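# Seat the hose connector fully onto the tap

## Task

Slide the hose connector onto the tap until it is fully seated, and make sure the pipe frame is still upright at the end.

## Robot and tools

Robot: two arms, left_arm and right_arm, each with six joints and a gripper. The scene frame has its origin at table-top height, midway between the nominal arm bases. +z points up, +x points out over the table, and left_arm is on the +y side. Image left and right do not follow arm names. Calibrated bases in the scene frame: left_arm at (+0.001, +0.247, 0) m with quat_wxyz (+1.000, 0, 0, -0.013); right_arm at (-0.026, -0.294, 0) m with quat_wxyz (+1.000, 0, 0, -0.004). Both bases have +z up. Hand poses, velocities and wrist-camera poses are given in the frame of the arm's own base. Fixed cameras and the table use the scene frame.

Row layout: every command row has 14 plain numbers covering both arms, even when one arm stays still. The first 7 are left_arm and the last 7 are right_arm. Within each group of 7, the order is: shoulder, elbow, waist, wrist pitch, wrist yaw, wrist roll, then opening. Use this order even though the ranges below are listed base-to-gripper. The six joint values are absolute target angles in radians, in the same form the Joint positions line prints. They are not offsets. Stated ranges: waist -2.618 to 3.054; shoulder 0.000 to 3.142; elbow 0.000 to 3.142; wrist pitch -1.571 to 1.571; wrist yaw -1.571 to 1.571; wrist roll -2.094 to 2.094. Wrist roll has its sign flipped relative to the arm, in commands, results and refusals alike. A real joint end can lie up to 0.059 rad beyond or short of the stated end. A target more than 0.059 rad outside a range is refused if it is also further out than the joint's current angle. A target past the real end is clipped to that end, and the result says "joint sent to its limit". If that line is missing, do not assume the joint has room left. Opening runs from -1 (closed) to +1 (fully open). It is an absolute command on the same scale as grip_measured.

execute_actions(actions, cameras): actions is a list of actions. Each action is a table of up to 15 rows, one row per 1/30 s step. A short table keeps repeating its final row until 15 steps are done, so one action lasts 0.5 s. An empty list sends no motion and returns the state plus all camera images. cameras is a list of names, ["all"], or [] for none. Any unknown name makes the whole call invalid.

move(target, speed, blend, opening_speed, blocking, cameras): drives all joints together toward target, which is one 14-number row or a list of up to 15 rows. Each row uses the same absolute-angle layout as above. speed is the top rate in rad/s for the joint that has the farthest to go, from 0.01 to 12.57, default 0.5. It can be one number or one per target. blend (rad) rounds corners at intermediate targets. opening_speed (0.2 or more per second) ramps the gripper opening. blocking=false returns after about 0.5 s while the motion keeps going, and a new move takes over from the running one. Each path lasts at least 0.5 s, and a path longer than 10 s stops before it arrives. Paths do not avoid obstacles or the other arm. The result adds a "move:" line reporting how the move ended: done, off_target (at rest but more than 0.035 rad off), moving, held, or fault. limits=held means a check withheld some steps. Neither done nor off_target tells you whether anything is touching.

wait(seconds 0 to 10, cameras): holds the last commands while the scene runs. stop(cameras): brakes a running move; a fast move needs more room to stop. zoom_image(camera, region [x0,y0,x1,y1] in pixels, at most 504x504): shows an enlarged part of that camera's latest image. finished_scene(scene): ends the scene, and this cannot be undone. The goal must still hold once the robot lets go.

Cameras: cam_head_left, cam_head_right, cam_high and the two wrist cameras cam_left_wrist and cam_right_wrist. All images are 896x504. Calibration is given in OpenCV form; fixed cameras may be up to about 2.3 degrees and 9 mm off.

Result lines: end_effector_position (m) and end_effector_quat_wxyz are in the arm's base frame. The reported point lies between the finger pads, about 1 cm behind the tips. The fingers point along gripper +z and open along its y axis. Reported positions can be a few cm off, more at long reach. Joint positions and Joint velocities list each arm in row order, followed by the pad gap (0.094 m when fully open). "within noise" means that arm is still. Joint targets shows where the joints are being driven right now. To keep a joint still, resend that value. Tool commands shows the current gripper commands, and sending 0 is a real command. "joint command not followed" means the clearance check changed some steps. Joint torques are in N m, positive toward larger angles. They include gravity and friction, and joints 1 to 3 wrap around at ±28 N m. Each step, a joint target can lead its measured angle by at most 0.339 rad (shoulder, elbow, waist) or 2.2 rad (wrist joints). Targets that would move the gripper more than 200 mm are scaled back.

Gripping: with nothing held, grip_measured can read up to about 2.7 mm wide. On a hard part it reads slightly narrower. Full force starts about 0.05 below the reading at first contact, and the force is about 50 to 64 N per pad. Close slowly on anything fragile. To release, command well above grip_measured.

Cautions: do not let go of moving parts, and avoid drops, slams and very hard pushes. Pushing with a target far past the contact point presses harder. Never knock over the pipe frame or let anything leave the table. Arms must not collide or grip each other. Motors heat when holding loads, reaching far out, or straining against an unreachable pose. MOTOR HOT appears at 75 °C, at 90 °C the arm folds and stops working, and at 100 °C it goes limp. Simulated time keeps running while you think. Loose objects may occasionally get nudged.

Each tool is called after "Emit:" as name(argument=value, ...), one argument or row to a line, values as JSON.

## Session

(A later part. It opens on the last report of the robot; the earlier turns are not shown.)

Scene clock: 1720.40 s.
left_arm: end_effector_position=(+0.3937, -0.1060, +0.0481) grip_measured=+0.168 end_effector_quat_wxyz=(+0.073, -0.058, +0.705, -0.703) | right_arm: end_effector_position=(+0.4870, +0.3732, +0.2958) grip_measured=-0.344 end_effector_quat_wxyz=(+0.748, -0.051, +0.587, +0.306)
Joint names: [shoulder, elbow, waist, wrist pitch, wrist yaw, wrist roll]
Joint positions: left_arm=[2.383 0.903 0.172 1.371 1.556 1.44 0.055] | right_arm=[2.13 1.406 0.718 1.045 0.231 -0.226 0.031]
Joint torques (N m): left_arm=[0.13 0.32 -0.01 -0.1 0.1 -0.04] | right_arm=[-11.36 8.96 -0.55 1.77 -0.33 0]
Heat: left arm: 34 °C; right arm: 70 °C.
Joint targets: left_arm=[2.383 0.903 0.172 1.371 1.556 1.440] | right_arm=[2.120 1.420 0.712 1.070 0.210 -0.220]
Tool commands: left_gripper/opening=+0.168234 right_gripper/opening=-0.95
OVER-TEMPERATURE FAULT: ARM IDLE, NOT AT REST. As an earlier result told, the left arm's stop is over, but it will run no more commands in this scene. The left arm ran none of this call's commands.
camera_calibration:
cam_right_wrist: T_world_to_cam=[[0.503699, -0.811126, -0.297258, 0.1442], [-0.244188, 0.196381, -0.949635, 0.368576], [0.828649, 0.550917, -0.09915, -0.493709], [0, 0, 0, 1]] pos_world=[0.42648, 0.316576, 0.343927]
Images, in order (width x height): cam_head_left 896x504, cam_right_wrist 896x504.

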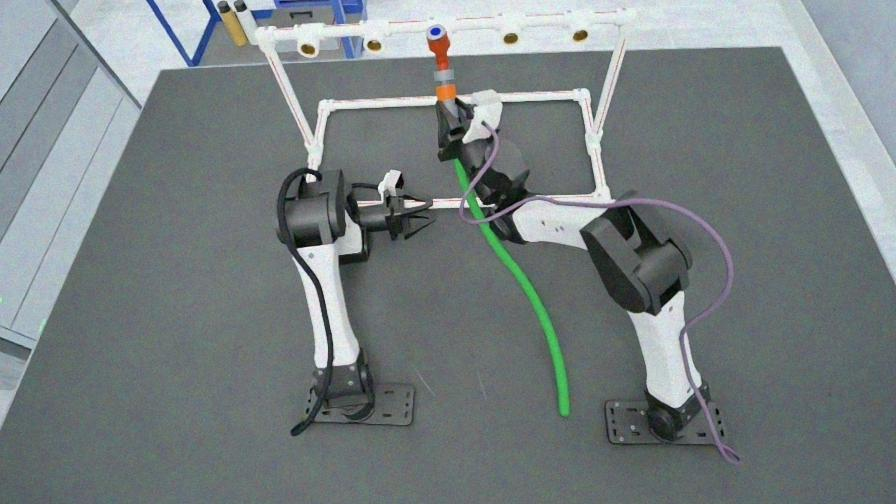

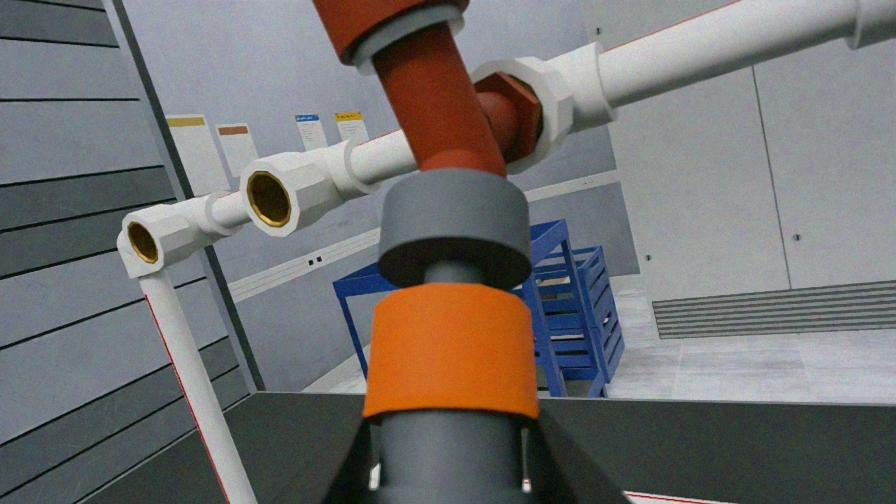

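Emit:
execute_actions(
  actions=[
    [[2.242,0.793,0.172,1.354,1.556,1.415,0.168,1.83,1.62,0.700,1.62,0.20,-0.22,-0.95],[2.242,0.793,0.172,1.354,1.556,1.415,0.168,1.83,1.62,0.700,1.62,0.20,-0.22,-0.95],[2.242,0.793,0.172,1.354,1.556,1.415,0.168,1.83,1.62,0.700,1.62,0.20,-0.22,-0.95],[2.242,0.793,0.172,1.354,1.556,1.415,0.168,1.83,1.62,0.700,1.62,0.20,-0.22,-0.95],[2.242,0.793,0.172,1.354,1.556,1.415,0.168,2.12,1.42,0.712,1.07,0.21,-0.22,-0.95]],
  ],
  cameras=["cam_right_wrist","cam_head_left"],
)

Emit:
zoom_image(
  camera="cam_right_wrist",
  region=[340, 100, 560, 310],
)

Scene clock: 1725.27 s.
left_arm: end_effector_position=(+0.3937, -0.1060, +0.0479) grip_measured=+0.168 end_effector_quat_wxyz=(+0.073, -0.059, +0.705, -0.703) | right_arm: end_effector_position=(+0.4889, +0.3716, +0.2963) grip_measured=-0.344 end_effector_quat_wxyz=(+0.747, -0.050, +0.589, +0.303)
Joint names: [shoulder, elbow, waist, wrist pitch, wrist yaw, wrist roll]
Joint positions: left_arm=[2.384 0.904 0.172 1.371 1.556 1.441 0.055] | right_arm=[2.127 1.409 0.714 1.032 0.232 -0.226 0.031]
Joint torques (N m): left_arm=[0.12 0.35 -0.02 -0.09 0.1 -0.05] | right_arm=[-11.04 8.7 -0.21 1.9 -0.34 0.01]
Heat: left arm: 33 °C; right arm: 72 °C.
Joint targets: left_arm=[2.384 0.904 0.172 1.371 1.556 1.441] | right_arm=[2.120 1.420 0.712 1.070 0.210 -0.220]
Tool commands: left_gripper/opening=+0.168234 right_gripper/opening=-0.95
OVER-TEMPERATURE FAULT: ARM IDLE, NOT AT REST. As an earlier result told, the left arm's stop is over, but it will run no more commands in this scene. The left arm ran none of this call's commands.
camera_calibration:
cam_right_wrist: T_world_to_cam=[[0.498511, -0.814633, -0.296412, 0.145644], [-0.248108, 0.193547, -0.949201, 0.372616], [0.83062, 0.546729, -0.105632, -0.491733], [0, 0, 0, 1]] pos_world=[0.428287, 0.315372, 0.344916]
Images, in order (width x height): cam_head_left 896x504, cam_right_wrist 896x504.

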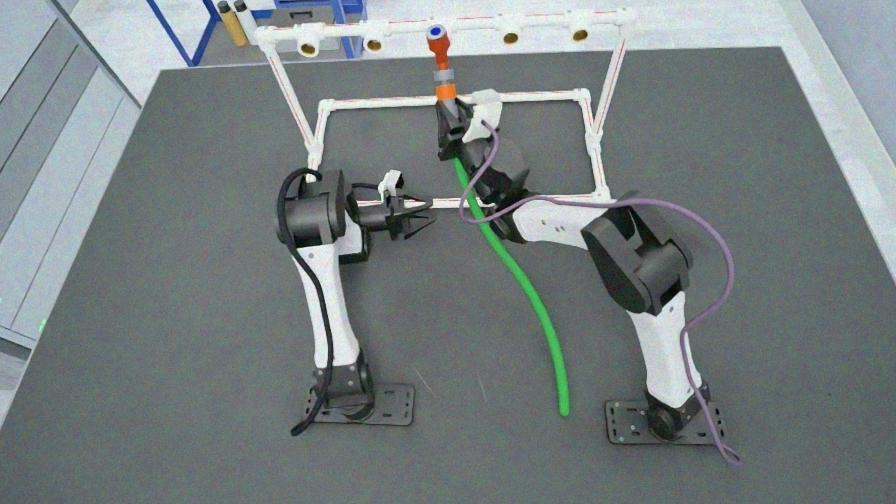

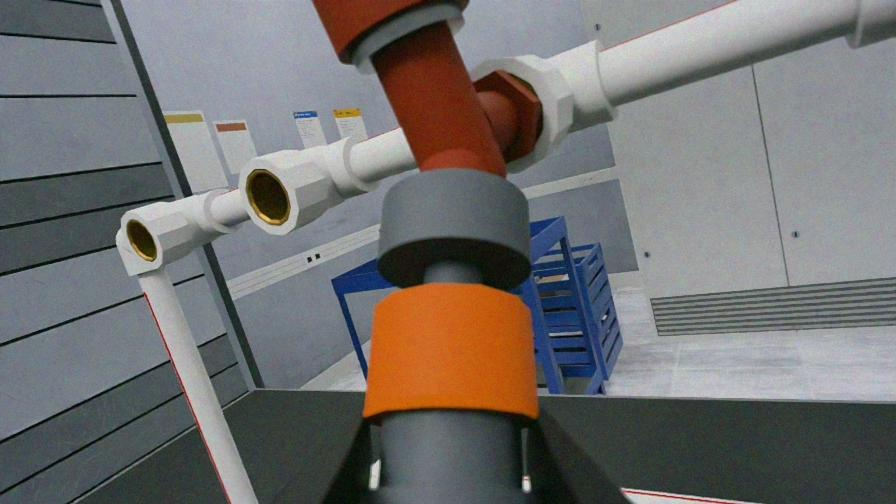

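Scaled by 2.291 from the camera's 896x504 image, which has a finer 1280x720 frame.

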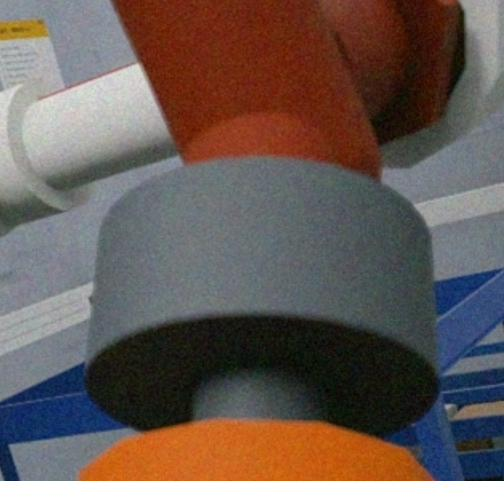

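Emit:
execute_actions(
  actions=[
    [[2.242,0.793,0.172,1.354,1.556,1.415,0.168,2.08,1.45,0.708,1.18,0.21,-0.22,-0.95],[2.242,0.793,0.172,1.354,1.556,1.415,0.168,2.04,1.48,0.706,1.26,0.21,-0.22,-0.95],[2.242,0.793,0.172,1.354,1.556,1.415,0.168,2.00,1.50,0.704,1.33,0.21,-0.22,-0.95],[2.242,0.793,0.172,1.354,1.556,1.415,0.168,1.97,1.52,0.702,1.40,0.21,-0.22,-0.95]],
  ],
  cameras=["cam_right_wrist","cam_head_left","cam_high"],
)

Emit:
execute_actions(
  actions=[
    [[2.242,0.793,0.172,1.354,1.556,1.415,0.168,2.12,1.42,0.712,1.07,0.21,-0.22,-0.95]],
  ],
)

Emit:
zoom_image(
  camera="cam_right_wrist",
  region=[340, 100, 560, 310],
)

Scene clock: 1731.20 s.
left_arm: end_effector_position=(+0.3937, -0.1060, +0.0479) grip_measured=+0.168 end_effector_quat_wxyz=(+0.073, -0.059, +0.705, -0.703) | right_arm: end_effector_position=(+0.4870, +0.3682, +0.3074) grip_measured=-0.344 end_effector_quat_wxyz=(+0.758, -0.044, +0.572, +0.310)
Joint names: [shoulder, elbow, waist, wrist pitch, wrist yaw, wrist roll]
Joint positions: left_arm=[2.384 0.904 0.172 1.371 1.556 1.441 0.055] | right_arm=[2.125 1.41 0.712 1.074 0.231 -0.226 0.031]
Joint torques (N m): left_arm=[0.12 0.32 0.01 -0.09 0.1 -0.04] | right_arm=[-22.8 17.63 -0.85 4.34 -0.32 0]
Heat: left arm: 33 °C; right arm: 74 °C.
Joint targets: left_arm=[2.384 0.904 0.172 1.371 1.556 1.441] | right_arm=[1.983 1.511 0.703 1.372 0.212 -0.221]
Tool commands: left_gripper/opening=+0.168234 right_gripper/opening=-0.95
OVER-TEMPERATURE FAULT: ARM IDLE, NOT AT REST. As an earlier result told, the left arm's stop is over, but it will run no more commands in this scene. The left arm ran none of this call's commands.
camera_calibration:
cam_right_wrist: T_world_to_cam=[[0.507144, -0.806816, -0.303073, 0.142066], [-0.215266, 0.221926, -0.951004, 0.3575], [0.834545, 0.547538, -0.0611317, -0.503075], [0, 0, 0, 1]] pos_world=[0.424748, 0.310735, 0.352287]
Images, in order (width x height): cam_head_left 896x504, cam_high 896x504, cam_right_wrist 896x504.

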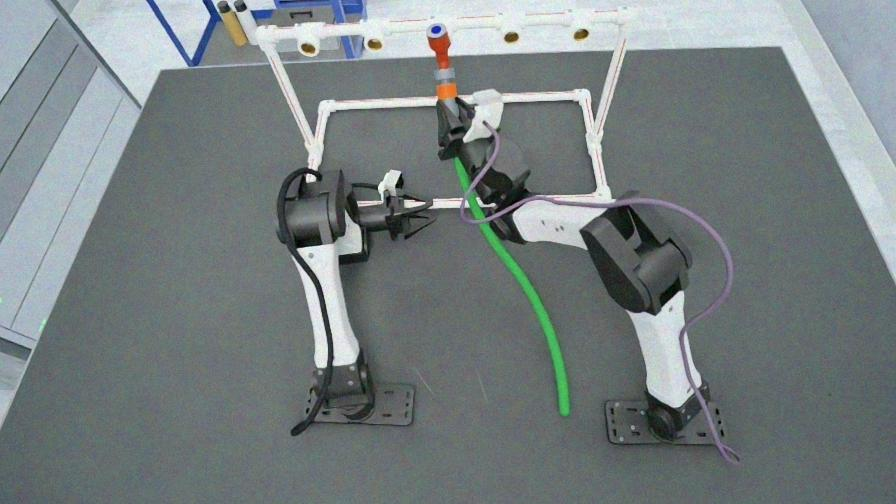

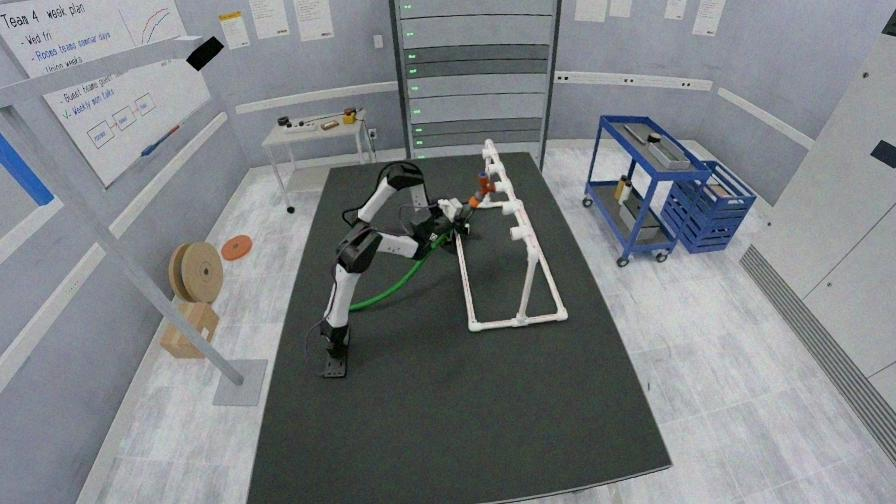

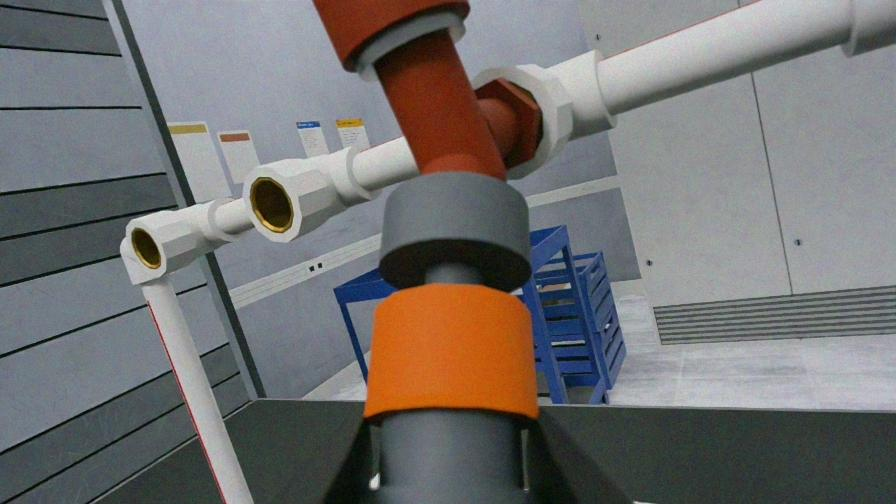

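Scene clock: 1731.90 s.
left_arm: end_effector_position=(+0.3937, -0.1060, +0.0479) grip_measured=+0.168 end_effector_quat_wxyz=(+0.073, -0.059, +0.705, -0.703) | right_arm: end_effector_position=(+0.4893, +0.3706, +0.2959) grip_measured=-0.344 end_effector_quat_wxyz=(+0.749, -0.050, +0.587, +0.304)
Joint names: [shoulder, elbow, waist, wrist pitch, wrist yaw, wrist roll]
Joint positions: left_arm=[2.384 0.904 0.172 1.371 1.556 1.441 0.055] | right_arm=[2.13 1.407 0.712 1.043 0.23 -0.226 0.031]
Joint torques (N m): left_arm=[0.16 0.35 -0.01 -0.07 0.11 -0.03] | right_arm=[-11.37 8.84 -0.03 1.79 -0.32 0]
Heat: left arm: 33 °C; right arm: 74 °C.
Joint targets: left_arm=[2.384 0.904 0.172 1.371 1.556 1.441] | right_arm=[2.120 1.420 0.712 1.070 0.210 -0.220]
Tool commands: left_gripper/opening=+0.168234 right_gripper/opening=-0.95
OVER-TEMPERATURE FAULT: ARM IDLE, NOT AT REST. As an earlier result told, the left arm's stop is over, but it will run no more commands in this scene. The left arm ran none of this call's commands.
camera_calibration:
cam_left_wrist: T_world_to_cam=[[-0.0345024, 0.02093, 0.999185, -0.0331392], [-0.970534, 0.237871, -0.0384957, 0.451], [-0.238483, -0.971071, 0.0121061, 0.0826043], [0, 0, 0, 1]] pos_world=[0.456267, -0.0263715, 0.0494737]
cam_right_wrist: T_world_to_cam=[[0.499523, -0.81388, -0.296777, 0.143787], [-0.243497, 0.19686, -0.949713, 0.369308], [0.831376, 0.546668, -0.0998415, -0.493617], [0, 0, 0, 1]] pos_world=[0.428482, 0.314168, 0.344126]

Scaled by 2.291 from the camera's 896x504 image, which has a finer 1280x720 frame.

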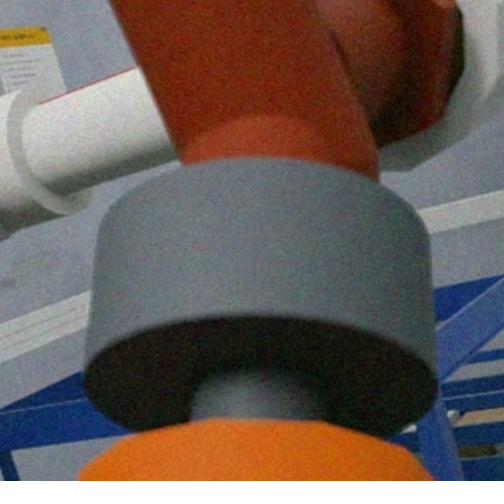

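Emit:
execute_actions(
  actions=[
    [[2.242,0.793,0.172,1.354,1.556,1.415,0.168,2.04,1.48,0.706,1.26,0.21,-0.22,-0.95],[2.242,0.793,0.172,1.354,1.556,1.415,0.168,1.97,1.52,0.702,1.40,0.21,-0.22,-0.95],[2.242,0.793,0.172,1.354,1.556,1.415,0.168,1.90,1.57,0.700,1.52,0.21,-0.22,-0.95],[2.242,0.793,0.172,1.354,1.556,1.415,0.168,1.84,1.60,0.700,1.60,0.21,-0.22,-0.95],[2.242,0.793,0.172,1.354,1.556,1.415,0.168,1.80,1.62,0.700,1.62,0.21,-0.22,-0.95],[2.242,0.793,0.172,1.354,1.556,1.415,0.168,1.80,1.62,0.700,1.62,0.21,-0.22,-0.95],[2.242,0.793,0.172,1.354,1.556,1.415,0.168,1.80,1.62,0.700,1.62,0.21,-0.22,-0.95],[2.242,0.793,0.172,1.354,1.556,1.415,0.168,1.80,1.62,0.700,1.62,0.21,-0.22,-0.95],[2.242,0.793,0.172,1.354,1.556,1.415,0.168,1.80,1.62,0.700,1.62,0.21,-0.22,-0.95],[2.242,0.793,0.172,1.354,1.556,1.415,0.168,1.88,1.57,0.702,1.48,0.21,-0.22,-0.95],[2.242,0.793,0.172,1.354,1.556,1.415,0.168,1.96,1.52,0.704,1.35,0.21,-0.22,-0.95],[2.242,0.793,0.172,1.354,1.556,1.415,0.168,2.04,1.47,0.708,1.20,0.21,-0.22,-0.95],[2.242,0.793,0.172,1.354,1.556,1.415,0.168,2.12,1.42,0.712,1.07,0.21,-0.22,-0.95]],
  ],
  cameras=["cam_right_wrist","cam_head_left","cam_high"],
)

Emit:
zoom_image(
  camera="cam_right_wrist",
  region=[340, 100, 560, 310],
)

Scene clock: 1743.10 s.
left_arm: end_effector_position=(+0.3938, -0.1060, +0.0480) grip_measured=+0.168 end_effector_quat_wxyz=(+0.073, -0.059, +0.705, -0.703) | right_arm: end_effector_position=(+0.4899, +0.3704, +0.2964) grip_measured=-0.344 end_effector_quat_wxyz=(+0.746, -0.051, +0.591, +0.302)
Joint names: [shoulder, elbow, waist, wrist pitch, wrist yaw, wrist roll]
Joint positions: left_arm=[2.384 0.904 0.172 1.371 1.556 1.441 0.055] | right_arm=[2.124 1.409 0.711 1.024 0.23 -0.226 0.031]
Joint torques (N m): left_arm=[0.18 0.31 0.02 -0.09 0.1 -0.03] | right_arm=[-10.74 8.68 0.03 1.98 -0.32 0.01]
Heat: left arm: 33 °C; right arm: 77 °C. Fold the right arm in close to its base, or ease its load, before you think long.
Joint targets: left_arm=[2.384 0.904 0.172 1.371 1.556 1.441] | right_arm=[2.120 1.420 0.712 1.070 0.210 -0.220]
Tool commands: left_gripper/opening=+0.168234 right_gripper/opening=-0.95
OVER-TEMPERATURE FAULT: ARM IDLE, NOT AT REST. As an earlier result told, the left arm's stop is over, but it will run no more commands in this scene. The left arm ran none of this call's commands.
MOTOR HOT: the shoulder of the right arm reports 77 °C; the controller's stop level is 90 °C. To cool a motor, set the load down, stop pushing, or move to a pose that needs little force.
camera_calibration:
cam_right_wrist: T_world_to_cam=[[0.496599, -0.816233, -0.295217, 0.145338], [-0.2508, 0.190676, -0.949074, 0.375567], [0.830957, 0.54535, -0.110022, -0.490246], [0, 0, 0, 1]] pos_world=[0.429391, 0.314374, 0.345409]
Images, in order (width x height): cam_head_left 896x504, cam_high 896x504, cam_right_wrist 896x504.

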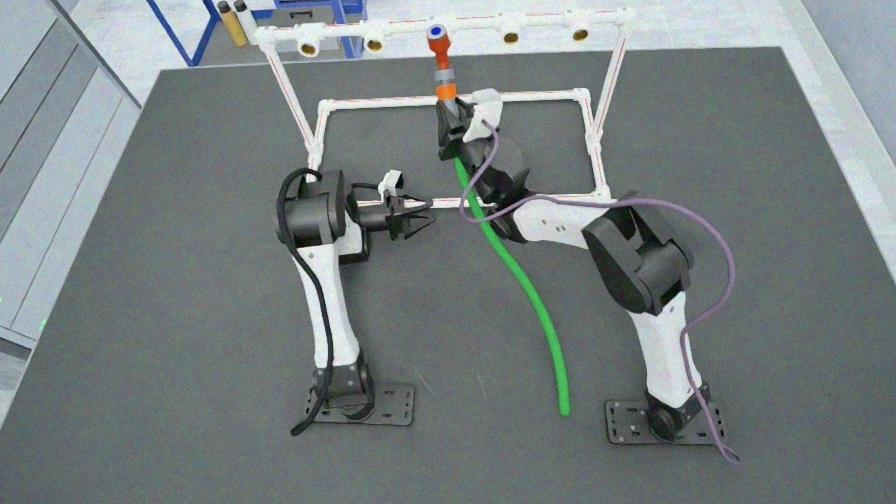

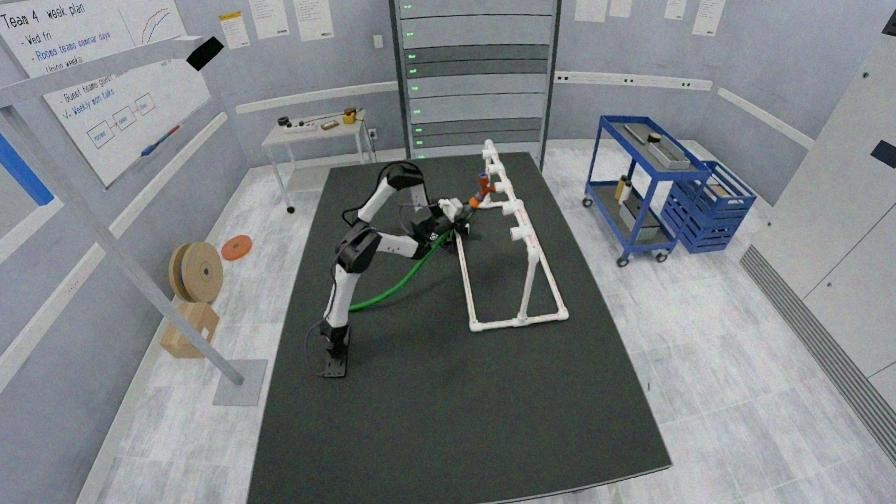

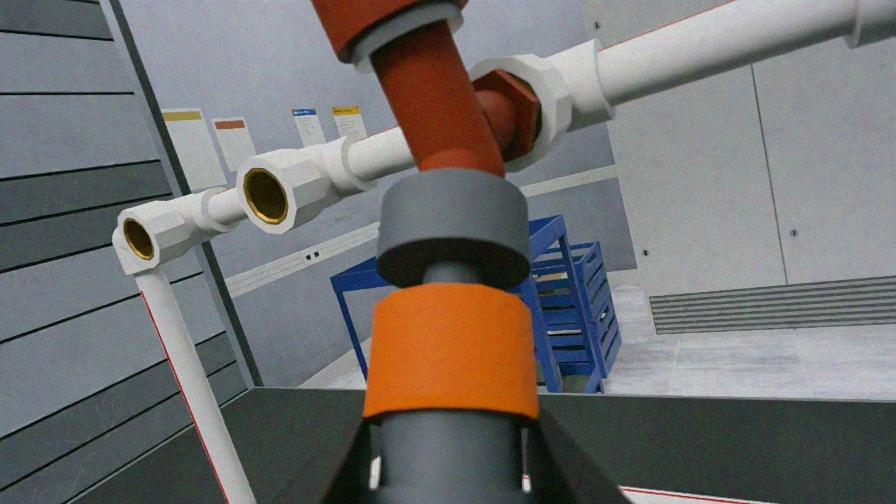

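Scaled by 2.291 from the camera's 896x504 image, which has a finer 1280x720 frame.

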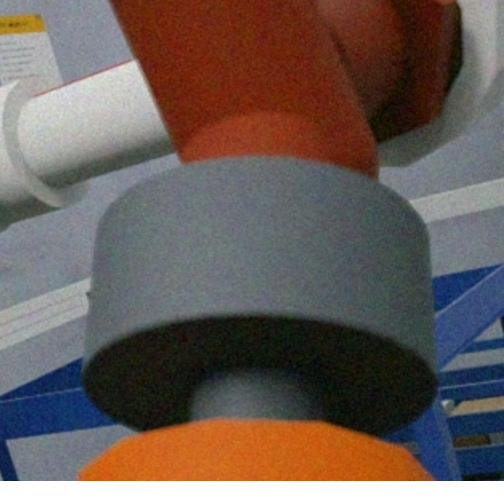

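Emit:
zoom_image(
  camera="cam_head_left",
  region=[415, 20, 475, 140],
)

Emit:
zoom_image(
  camera="cam_high",
  region=[450, 170, 490, 210],
)

Emit:
execute_actions(
  actions=[
    [[2.242,0.793,0.172,1.354,1.556,1.415,0.168,2.12,1.41,0.700,1.07,0.160,-0.22,-0.95]],
  ],
  cameras=["cam_right_wrist","cam_head_left","cam_head_right","cam_high"],
)

Emit:
zoom_image(
  camera="cam_head_left",
  region=[415, 20, 475, 140],
)

Emit:
zoom_image(
  camera="cam_head_right",
  region=[405, 20, 465, 140],
)

Emit:
zoom_image(
  camera="cam_high",
  region=[450, 170, 490, 210],
)

Scaled by 4.200 from the camera's 896x504 image, which has a finer 1280x720 frame.

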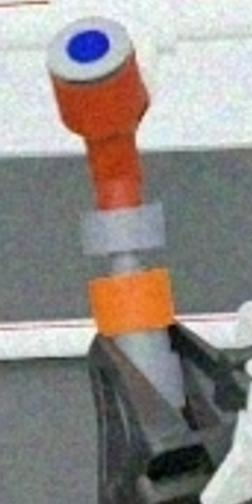

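Scaled by 12.600 from the camera's 896x504 image, which has a finer 1280x720 frame.

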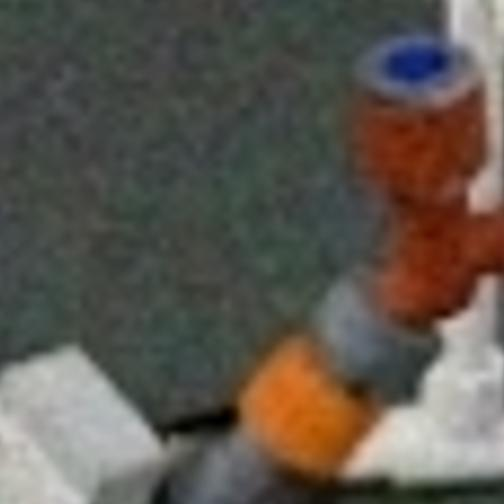

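Scene clock: 1750.17 s.
left_arm: end_effector_position=(+0.3938, -0.1060, +0.0480) grip_measured=+0.168 end_effector_quat_wxyz=(+0.073, -0.059, +0.705, -0.703) | right_arm: end_effector_position=(+0.4886, +0.3728, +0.2963) grip_measured=-0.344 end_effector_quat_wxyz=(+0.744, -0.063, +0.588, +0.310)
Joint names: [shoulder, elbow, waist, wrist pitch, wrist yaw, wrist roll]
Joint positions: left_arm=[2.384 0.904 0.172 1.371 1.556 1.441 0.055] | right_arm=[2.124 1.406 0.706 1.028 0.194 -0.226 0.031]
Joint torques (N m): left_arm=[0.1 0.36 -0.01 -0.08 0.1 -0.02] | right_arm=[-10.81 7.97 -0.55 1.95 -0.5 0.01]
Heat: left arm: 33 °C; right arm: 77 °C. Fold the right arm in close to its base, or ease its load, before you think long.
Joint targets: left_arm=[2.384 0.904 0.172 1.371 1.556 1.441] | right_arm=[2.120 1.410 0.700 1.070 0.160 -0.220]
Tool commands: left_gripper/opening=+0.168234 right_gripper/opening=-0.95
OVER-TEMPERATURE FAULT: ARM IDLE, NOT AT REST. As an earlier result told, the left arm's stop is over, but it will run no more commands in this scene. The left arm ran none of this call's commands.
MOTOR HOT: still on. The shoulder of the right arm reports 77 °C.
camera_calibration:
cam_right_wrist: T_world_to_cam=[[0.521877, -0.80398, -0.285063, 0.128041], [-0.24878, 0.176199, -0.952398, 0.380104], [0.815937, 0.567953, -0.10806, -0.492232], [0, 0, 0, 1]] pos_world=[0.429371, 0.315533, 0.34532]
Images, in order (width x height): cam_head_left 896x504, cam_head_right 896x504, cam_high 896x504, cam_right_wrist 896x504.

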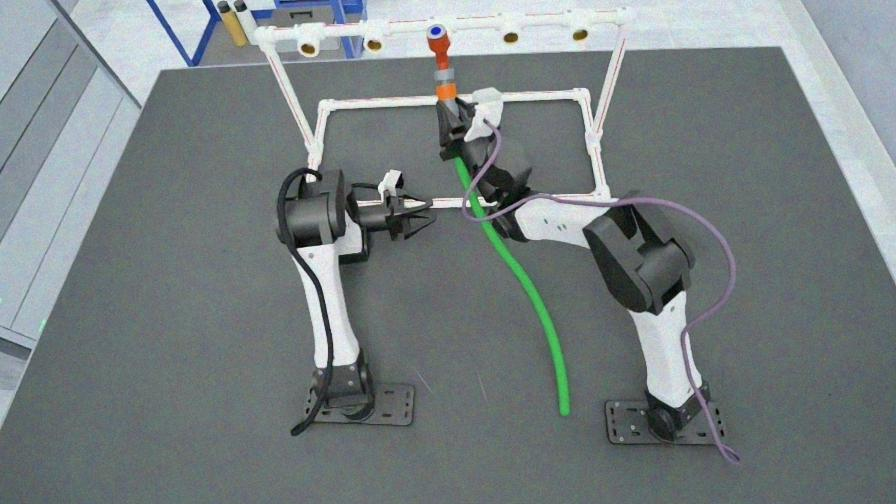

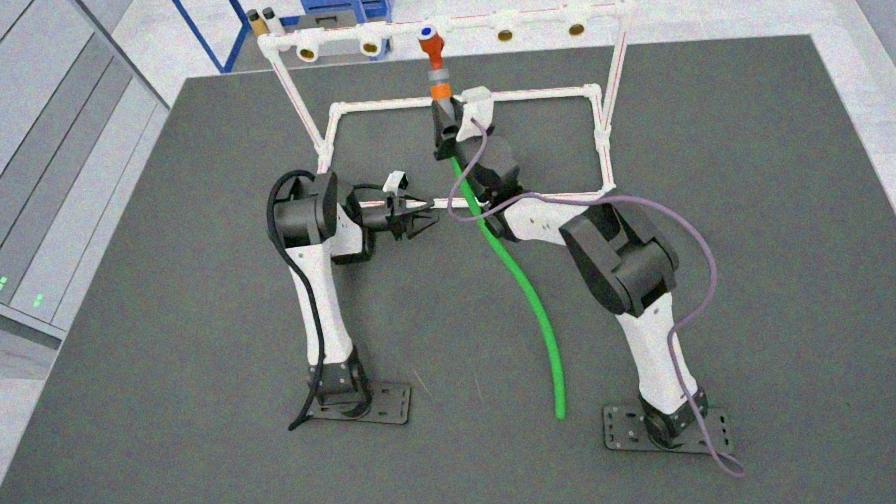

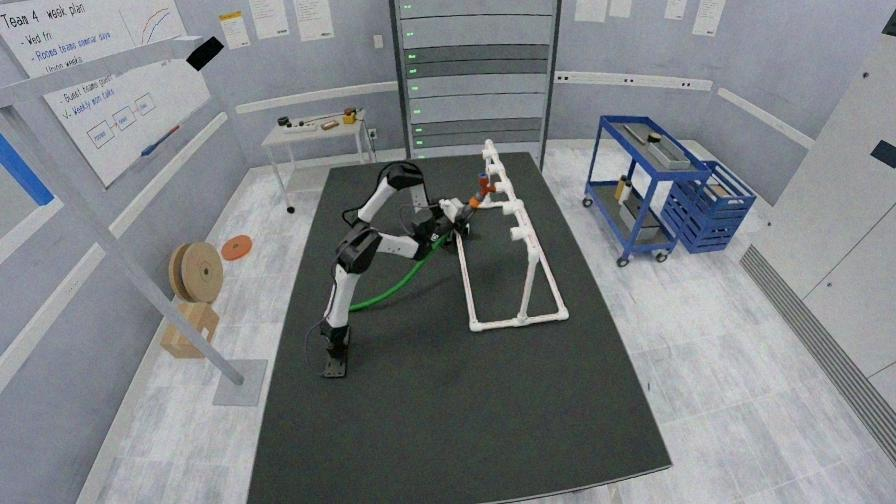

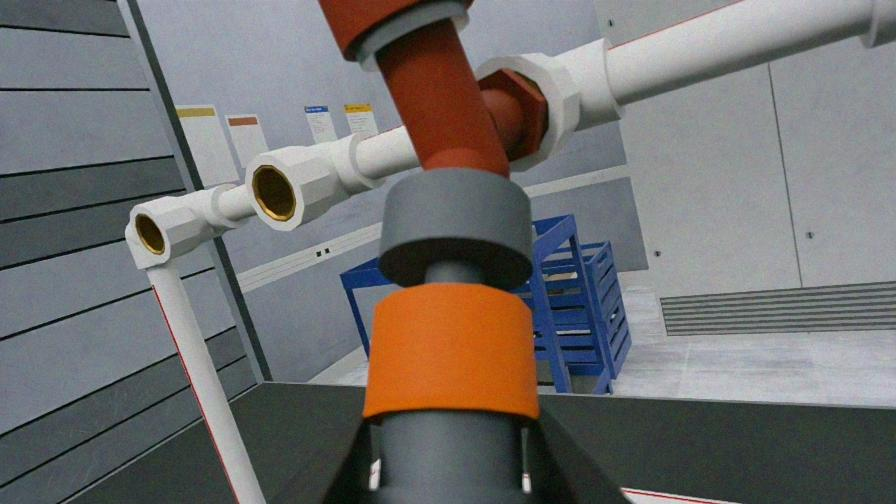

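Scaled by 4.200 from the camera's 896x504 image, which has a finer 1280x720 frame.

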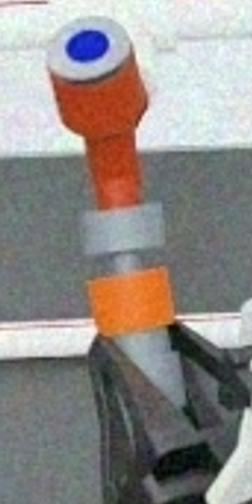

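Scaled by 4.200 from the camera's 896x504 image, which has a finer 1280x720 frame.

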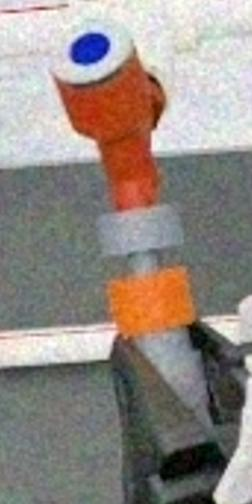

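Scaled by 12.600 from the camera's 896x504 image, which has a finer 1280x720 frame.

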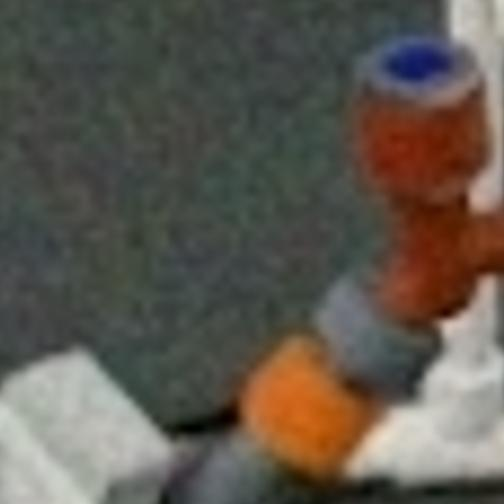

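Emit:
execute_actions(
  actions=[
    [[2.242,0.793,0.172,1.354,1.556,1.415,0.168,2.11,1.43,0.706,1.16,0.205,-0.22,-0.95],[2.242,0.793,0.172,1.354,1.556,1.415,0.168,2.07,1.46,0.704,1.26,0.205,-0.22,-0.95],[2.242,0.793,0.172,1.354,1.556,1.415,0.168,2.00,1.52,0.700,1.42,0.21,-0.22,-0.95],[2.242,0.793,0.172,1.354,1.556,1.415,0.168,1.90,1.58,0.695,1.55,0.215,-0.22,-0.95],[2.242,0.793,0.172,1.354,1.556,1.415,0.168,1.82,1.63,0.690,1.62,0.22,-0.22,-0.95],[2.242,0.793,0.172,1.354,1.556,1.415,0.168,1.79,1.66,0.685,1.62,0.22,-0.22,-0.95],[2.242,0.793,0.172,1.354,1.556,1.415,0.168,1.79,1.67,0.680,1.62,0.22,-0.22,-0.95],[2.242,0.793,0.172,1.354,1.556,1.415,0.168,1.79,1.68,0.675,1.62,0.22,-0.22,-0.95],[2.242,0.793,0.172,1.354,1.556,1.415,0.168,1.79,1.68,0.670,1.62,0.22,-0.22,-0.95],[2.242,0.793,0.172,1.354,1.556,1.415,0.168,1.88,1.60,0.690,1.48,0.22,-0.22,-0.95],[2.242,0.793,0.172,1.354,1.556,1.415,0.168,1.96,1.53,0.700,1.35,0.21,-0.22,-0.95],[2.242,0.793,0.172,1.354,1.556,1.415,0.168,2.04,1.47,0.704,1.20,0.205,-0.22,-0.95],[2.242,0.793,0.172,1.354,1.556,1.415,0.168,2.12,1.42,0.706,1.10,0.205,-0.22,-0.95]],
  ],
  cameras=["cam_right_wrist","cam_head_left","cam_high"],
)

Emit:
zoom_image(
  camera="cam_right_wrist",
  region=[340, 100, 560, 310],
)

Scene clock: 1758.53 s.
left_arm: end_effector_position=(+0.3938, -0.1060, +0.0480) grip_measured=+0.168 end_effector_quat_wxyz=(+0.073, -0.059, +0.705, -0.703) | right_arm: end_effector_position=(+0.4917, +0.3688, +0.2972) grip_measured=-0.344 end_effector_quat_wxyz=(+0.747, -0.053, +0.589, +0.304)
Joint names: [shoulder, elbow, waist, wrist pitch, wrist yaw, wrist roll]
Joint positions: left_arm=[2.384 0.904 0.172 1.371 1.556 1.441 0.055] | right_arm=[2.126 1.411 0.704 1.029 0.216 -0.226 0.031]
Joint torques (N m): left_arm=[0.13 0.38 -0.08 -0.08 0.11 -0.04] | right_arm=[-10.99 8.47 0.18 2.22 -0.21 0.01]
Heat: left arm: 33 °C; right arm: 77 °C. Fold the right arm in close to its base, or ease its load, before you think long.
Joint targets: left_arm=[2.384 0.904 0.172 1.371 1.556 1.441] | right_arm=[2.120 1.420 0.706 1.100 0.205 -0.220]
Tool commands: left_gripper/opening=+0.168234 right_gripper/opening=-0.95
OVER-TEMPERATURE FAULT: ARM IDLE, NOT AT REST. As an earlier result told, the left arm's stop is over, but it will run no more commands in this scene. The left arm ran none of this call's commands.
MOTOR HOT: still on. The shoulder of the right arm reports 77 °C.
camera_calibration:
cam_right_wrist: T_world_to_cam=[[0.502419, -0.813832, -0.29198, 0.138596], [-0.24619, 0.189064, -0.950603, 0.375835], [0.828834, 0.549484, -0.105368, -0.492727], [0, 0, 0, 1]] pos_world=[0.431282, 0.312483, 0.345819]
Images, in order (width x height): cam_head_left 896x504, cam_high 896x504, cam_right_wrist 896x504.

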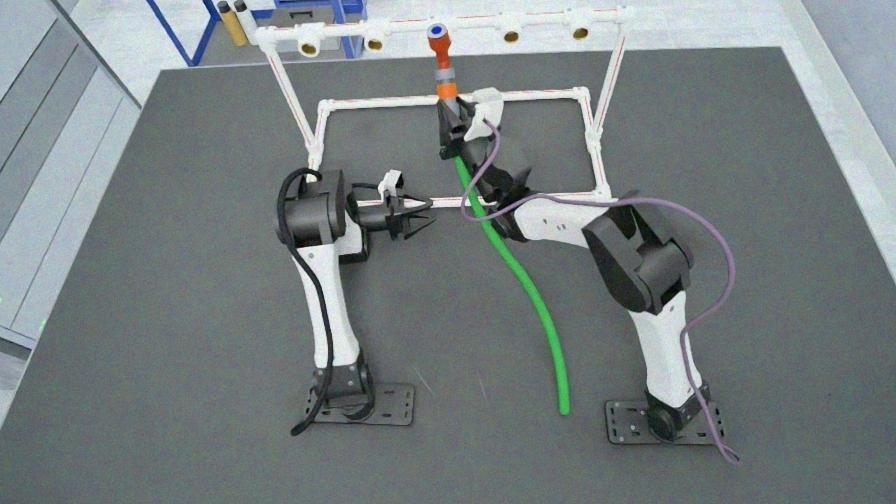

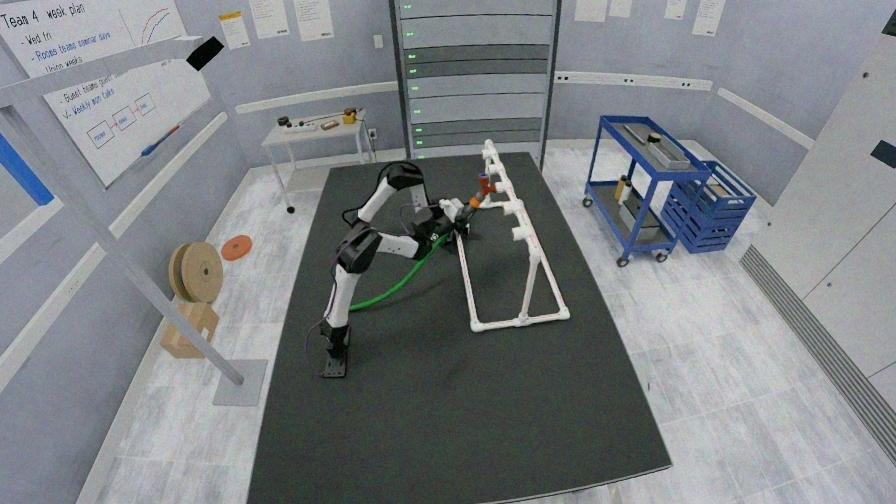

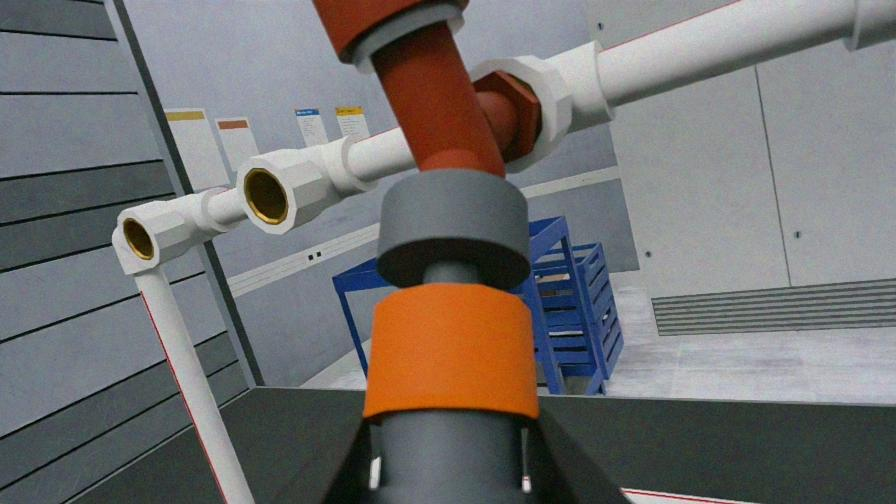

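Scaled by 2.291 from the camera's 896x504 image, which has a finer 1280x720 frame.

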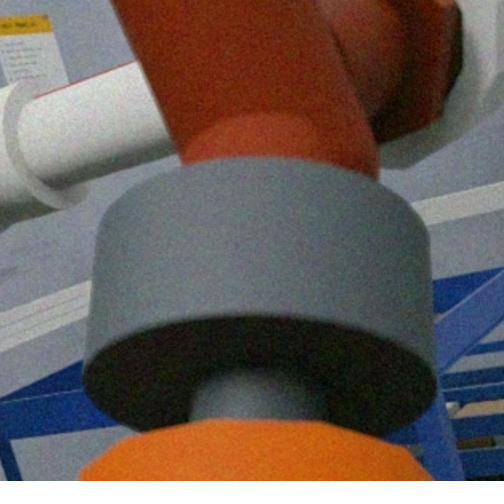

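Emit:
execute_actions(
  actions=[
    [[2.242,0.793,0.172,1.354,1.556,1.415,0.168,2.14,1.42,0.706,1.10,0.205,-0.22,-0.95],[2.242,0.793,0.172,1.354,1.556,1.415,0.168,2.165,1.42,0.706,1.10,0.205,-0.22,-0.95]],
  ],
)

Scene clock: 1764.50 s.
left_arm: end_effector_position=(+0.3938, -0.1060, +0.0480) grip_measured=+0.168 end_effector_quat_wxyz=(+0.073, -0.059, +0.705, -0.703) | right_arm: end_effector_position=(+0.4924, +0.3694, +0.2929) grip_measured=-0.344 end_effector_quat_wxyz=(+0.754, -0.050, +0.578, +0.308)
Joint names: [shoulder, elbow, waist, wrist pitch, wrist yaw, wrist roll]
Joint positions: left_arm=[2.384 0.904 0.172 1.371 1.556 1.441 0.055] | right_arm=[2.155 1.411 0.704 1.085 0.216 -0.226 0.031]
Joint torques (N m): left_arm=[0.16 0.29 -0.02 -0.09 0.09 -0.03] | right_arm=[-9.7 8.35 0.18 1.66 -0.22 0]
Heat: left arm: 33 °C; right arm: 77 °C. Fold the right arm in close to its base, or ease its load, before you think long.
Joint targets: left_arm=[2.384 0.904 0.172 1.371 1.556 1.441] | right_arm=[2.165 1.420 0.706 1.100 0.205 -0.220]
Tool commands: left_gripper/opening=+0.168234 right_gripper/opening=-0.95
OVER-TEMPERATURE FAULT: ARM IDLE, NOT AT REST. As an earlier result told, the left arm's stop is over, but it will run no more commands in this scene. The left arm ran none of this call's commands.
MOTOR HOT: still on. The shoulder of the right arm reports 77 °C.
camera_calibration:
cam_left_wrist: T_world_to_cam=[[-0.0349376, 0.0208304, 0.999172, -0.0330457], [-0.970516, 0.237877, -0.0388948, 0.450992], [-0.23849, -0.971072, 0.0119053, 0.0827136], [0, 0, 0, 1]] pos_world=[0.456267, -0.0262715, 0.0495748]
cam_right_wrist: T_world_to_cam=[[0.508949, -0.808438, -0.295634, 0.133459], [-0.226267, 0.205721, -0.952093, 0.35626], [0.830527, 0.551459, -0.0782209, -0.503502], [0, 0, 0, 1]] pos_world=[0.430858, 0.312264, 0.339263]

Emit:
move(
  target=[
    [2.242,0.793,0.172,1.354,1.556,1.415,0.168,2.14,1.23,0.743,1.29,0.25,-0.22,-0.95],
    [2.242,0.793,0.172,1.354,1.556,1.415,0.168,1.6,1.2,0.76,0.75,0.25,-0.22,-0.95],
    [2.242,0.793,0.172,1.354,1.556,1.415,0.168,0.95,1.2,0.75,0.2,0.2,-0.22,-0.95],
  ],
  speed=[0.3,0.8,0.8],
  blend=[0.02,0.1,0],
  cameras=["cam_head_left","cam_high","cam_left_wrist"],
)

Emit:
zoom_image(
  camera="cam_high",
  region=[400, 150, 500, 260],
)

Emit:
zoom_image(
  camera="cam_head_left",
  region=[340, 150, 460, 260],
)

Scene clock: 1771.50 s.
left_arm: end_effector_position=(+0.3938, -0.1060, +0.0480) grip_measured=+0.168 end_effector_quat_wxyz=(+0.073, -0.059, +0.705, -0.703) | right_arm: end_effector_position=(+0.2503, +0.1839, +0.5499) grip_measured=-0.344 end_effector_quat_wxyz=(+0.768, -0.051, +0.538, +0.344)
Joint names: [shoulder, elbow, waist, wrist pitch, wrist yaw, wrist roll]
Joint positions: left_arm=[2.384 0.904 0.172 1.371 1.556 1.441 0.055] | right_arm=[0.952 1.2 0.752 0.191 0.215 -0.226 0.031]
Joint torques (N m): left_arm=[0.13 0.34 -0.01 -0.09 0.11 -0.04] | right_arm=[-1.17 7.31 -0.21 1.52 -0.27 0.01]
Heat: left arm: 33 °C; right arm: 75 °C. Fold the right arm in close to its base, or ease its load, before you think long.
Joint targets: left_arm=[2.384 0.904 0.172 1.371 1.556 1.441] | right_arm=[0.950 1.200 0.750 0.200 0.200 -0.220]
Tool commands: left_gripper/opening=+0.168234 right_gripper/opening=-0.95
OVER-TEMPERATURE FAULT: ARM IDLE, NOT AT REST. As an earlier result told, the left arm's stop is over, but it will run no more commands in this scene. The left arm ran none of this call's commands.
MOTOR HOT: still on. The shoulder of the right arm reports 75 °C.
move: fault (left_arm); left_arm: the shoulder is farthest, 0.142 rad from its target
camera_calibration:
cam_left_wrist: T_world_to_cam=[[-0.0349376, 0.0208304, 0.999172, -0.0330457], [-0.970516, 0.237877, -0.0388948, 0.450992], [-0.23849, -0.971072, 0.0119053, 0.0827136], [0, 0, 0, 1]] pos_world=[0.456267, -0.0262715, 0.0495748]
Images, in order (width x height): cam_head_left 896x504, cam_high 896x504, cam_left_wrist 896x504.

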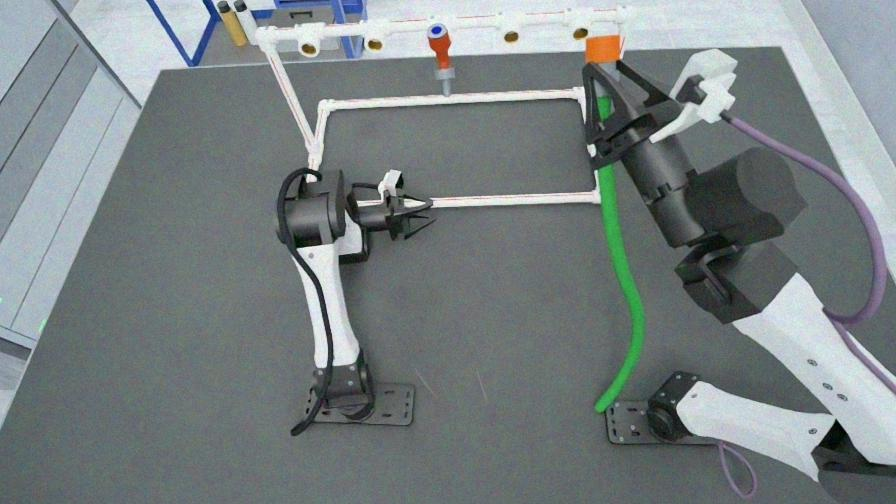

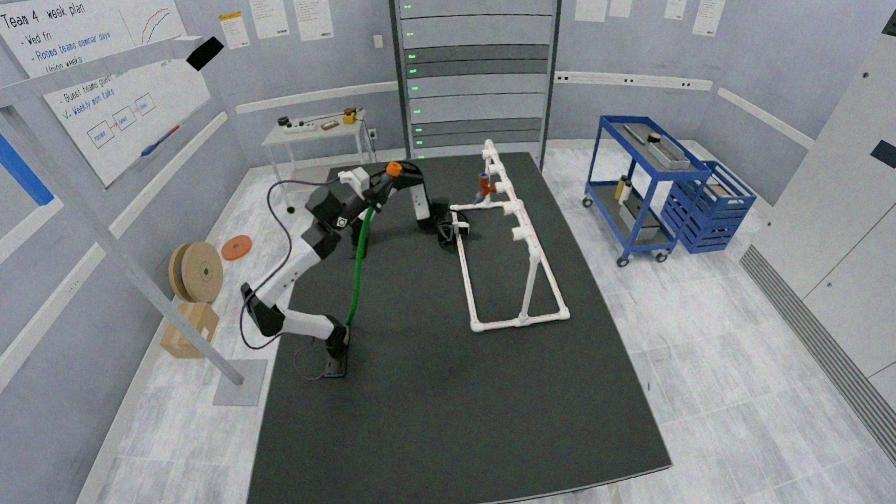

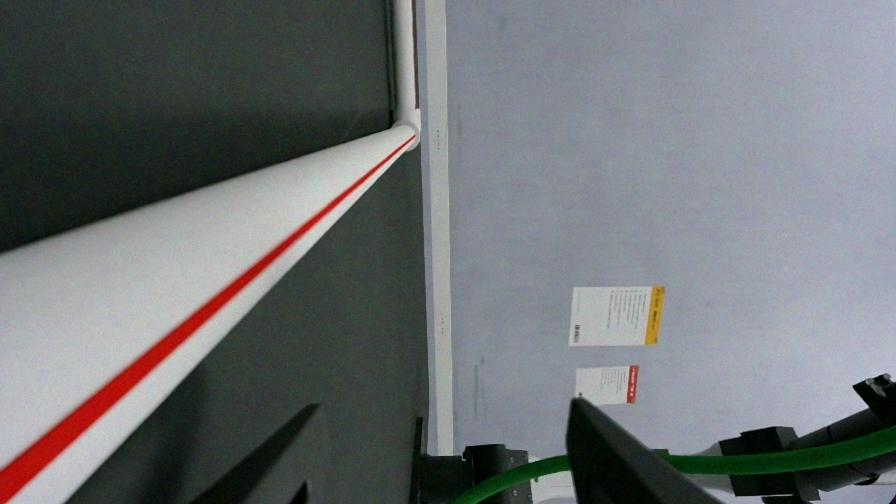

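Scaled by 4.582 from the camera's 896x504 image, which has a finer 1280x720 frame.

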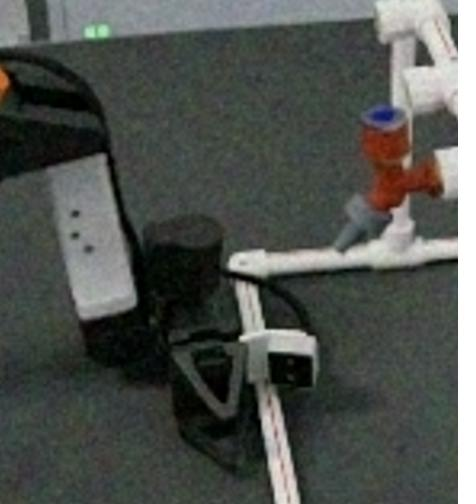

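Scaled by 4.200 from the camera's 896x504 image, which has a finer 1280x720 frame.

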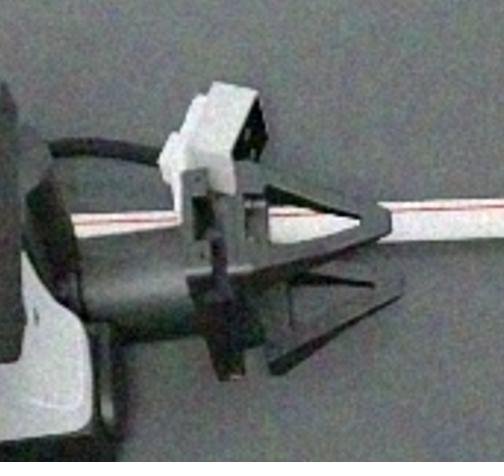

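Emit:
wait(
  seconds=5,
)

Scene clock: 1787.67 s.
left_arm: end_effector_position=(+0.3938, -0.1060, +0.0480) grip_measured=+0.168 end_effector_quat_wxyz=(+0.073, -0.059, +0.705, -0.703) | right_arm: end_effector_position=(+0.2503, +0.1841, +0.5498) grip_measured=-0.344 end_effector_quat_wxyz=(+0.768, -0.052, +0.538, +0.344)
Joint names: [shoulder, elbow, waist, wrist pitch, wrist yaw, wrist roll]
Joint positions: left_arm=[2.384 0.904 0.172 1.371 1.556 1.441 0.055] | right_arm=[0.952 1.2 0.752 0.191 0.214 -0.226 0.031]
Joint torques (N m): left_arm=[0.17 0.38 0.08 -0.08 0.09 -0.03] | right_arm=[-1.18 7.3 -0.24 1.52 -0.27 0.01]
Heat: left arm: 33 °C; right arm: 67 °C.
Joint targets: left_arm=[2.384 0.904 0.172 1.371 1.556 1.441] | right_arm=[0.950 1.200 0.750 0.200 0.200 -0.220]
Tool commands: left_gripper/opening=+0.168234 right_gripper/opening=-0.95
OVER-TEMPERATURE FAULT: ARM IDLE, NOT AT REST. As an earlier result told, the left arm's stop is over, but it will run no more commands in this scene.
MOTOR HOT: cleared for the motors of the right arm.
wait: 5.00 s; at rest from the start
camera_calibration:
cam_left_wrist: T_world_to_cam=[[-0.0349376, 0.0208304, 0.999172, -0.0330457], [-0.970516, 0.237877, -0.0388948, 0.450992], [-0.23849, -0.971072, 0.0119053, 0.0827136], [0, 0, 0, 1]] pos_world=[0.456267, -0.0262715, 0.0495748]
cam_right_wrist: T_world_to_cam=[[0.570547, -0.761845, -0.306706, 0.164832], [-0.167736, 0.257486, -0.951612, 0.559856], [0.803953, 0.594385, 0.0191195, -0.234945], [0, 0, 0, 1]] pos_world=[0.188749, 0.121069, 0.587813]


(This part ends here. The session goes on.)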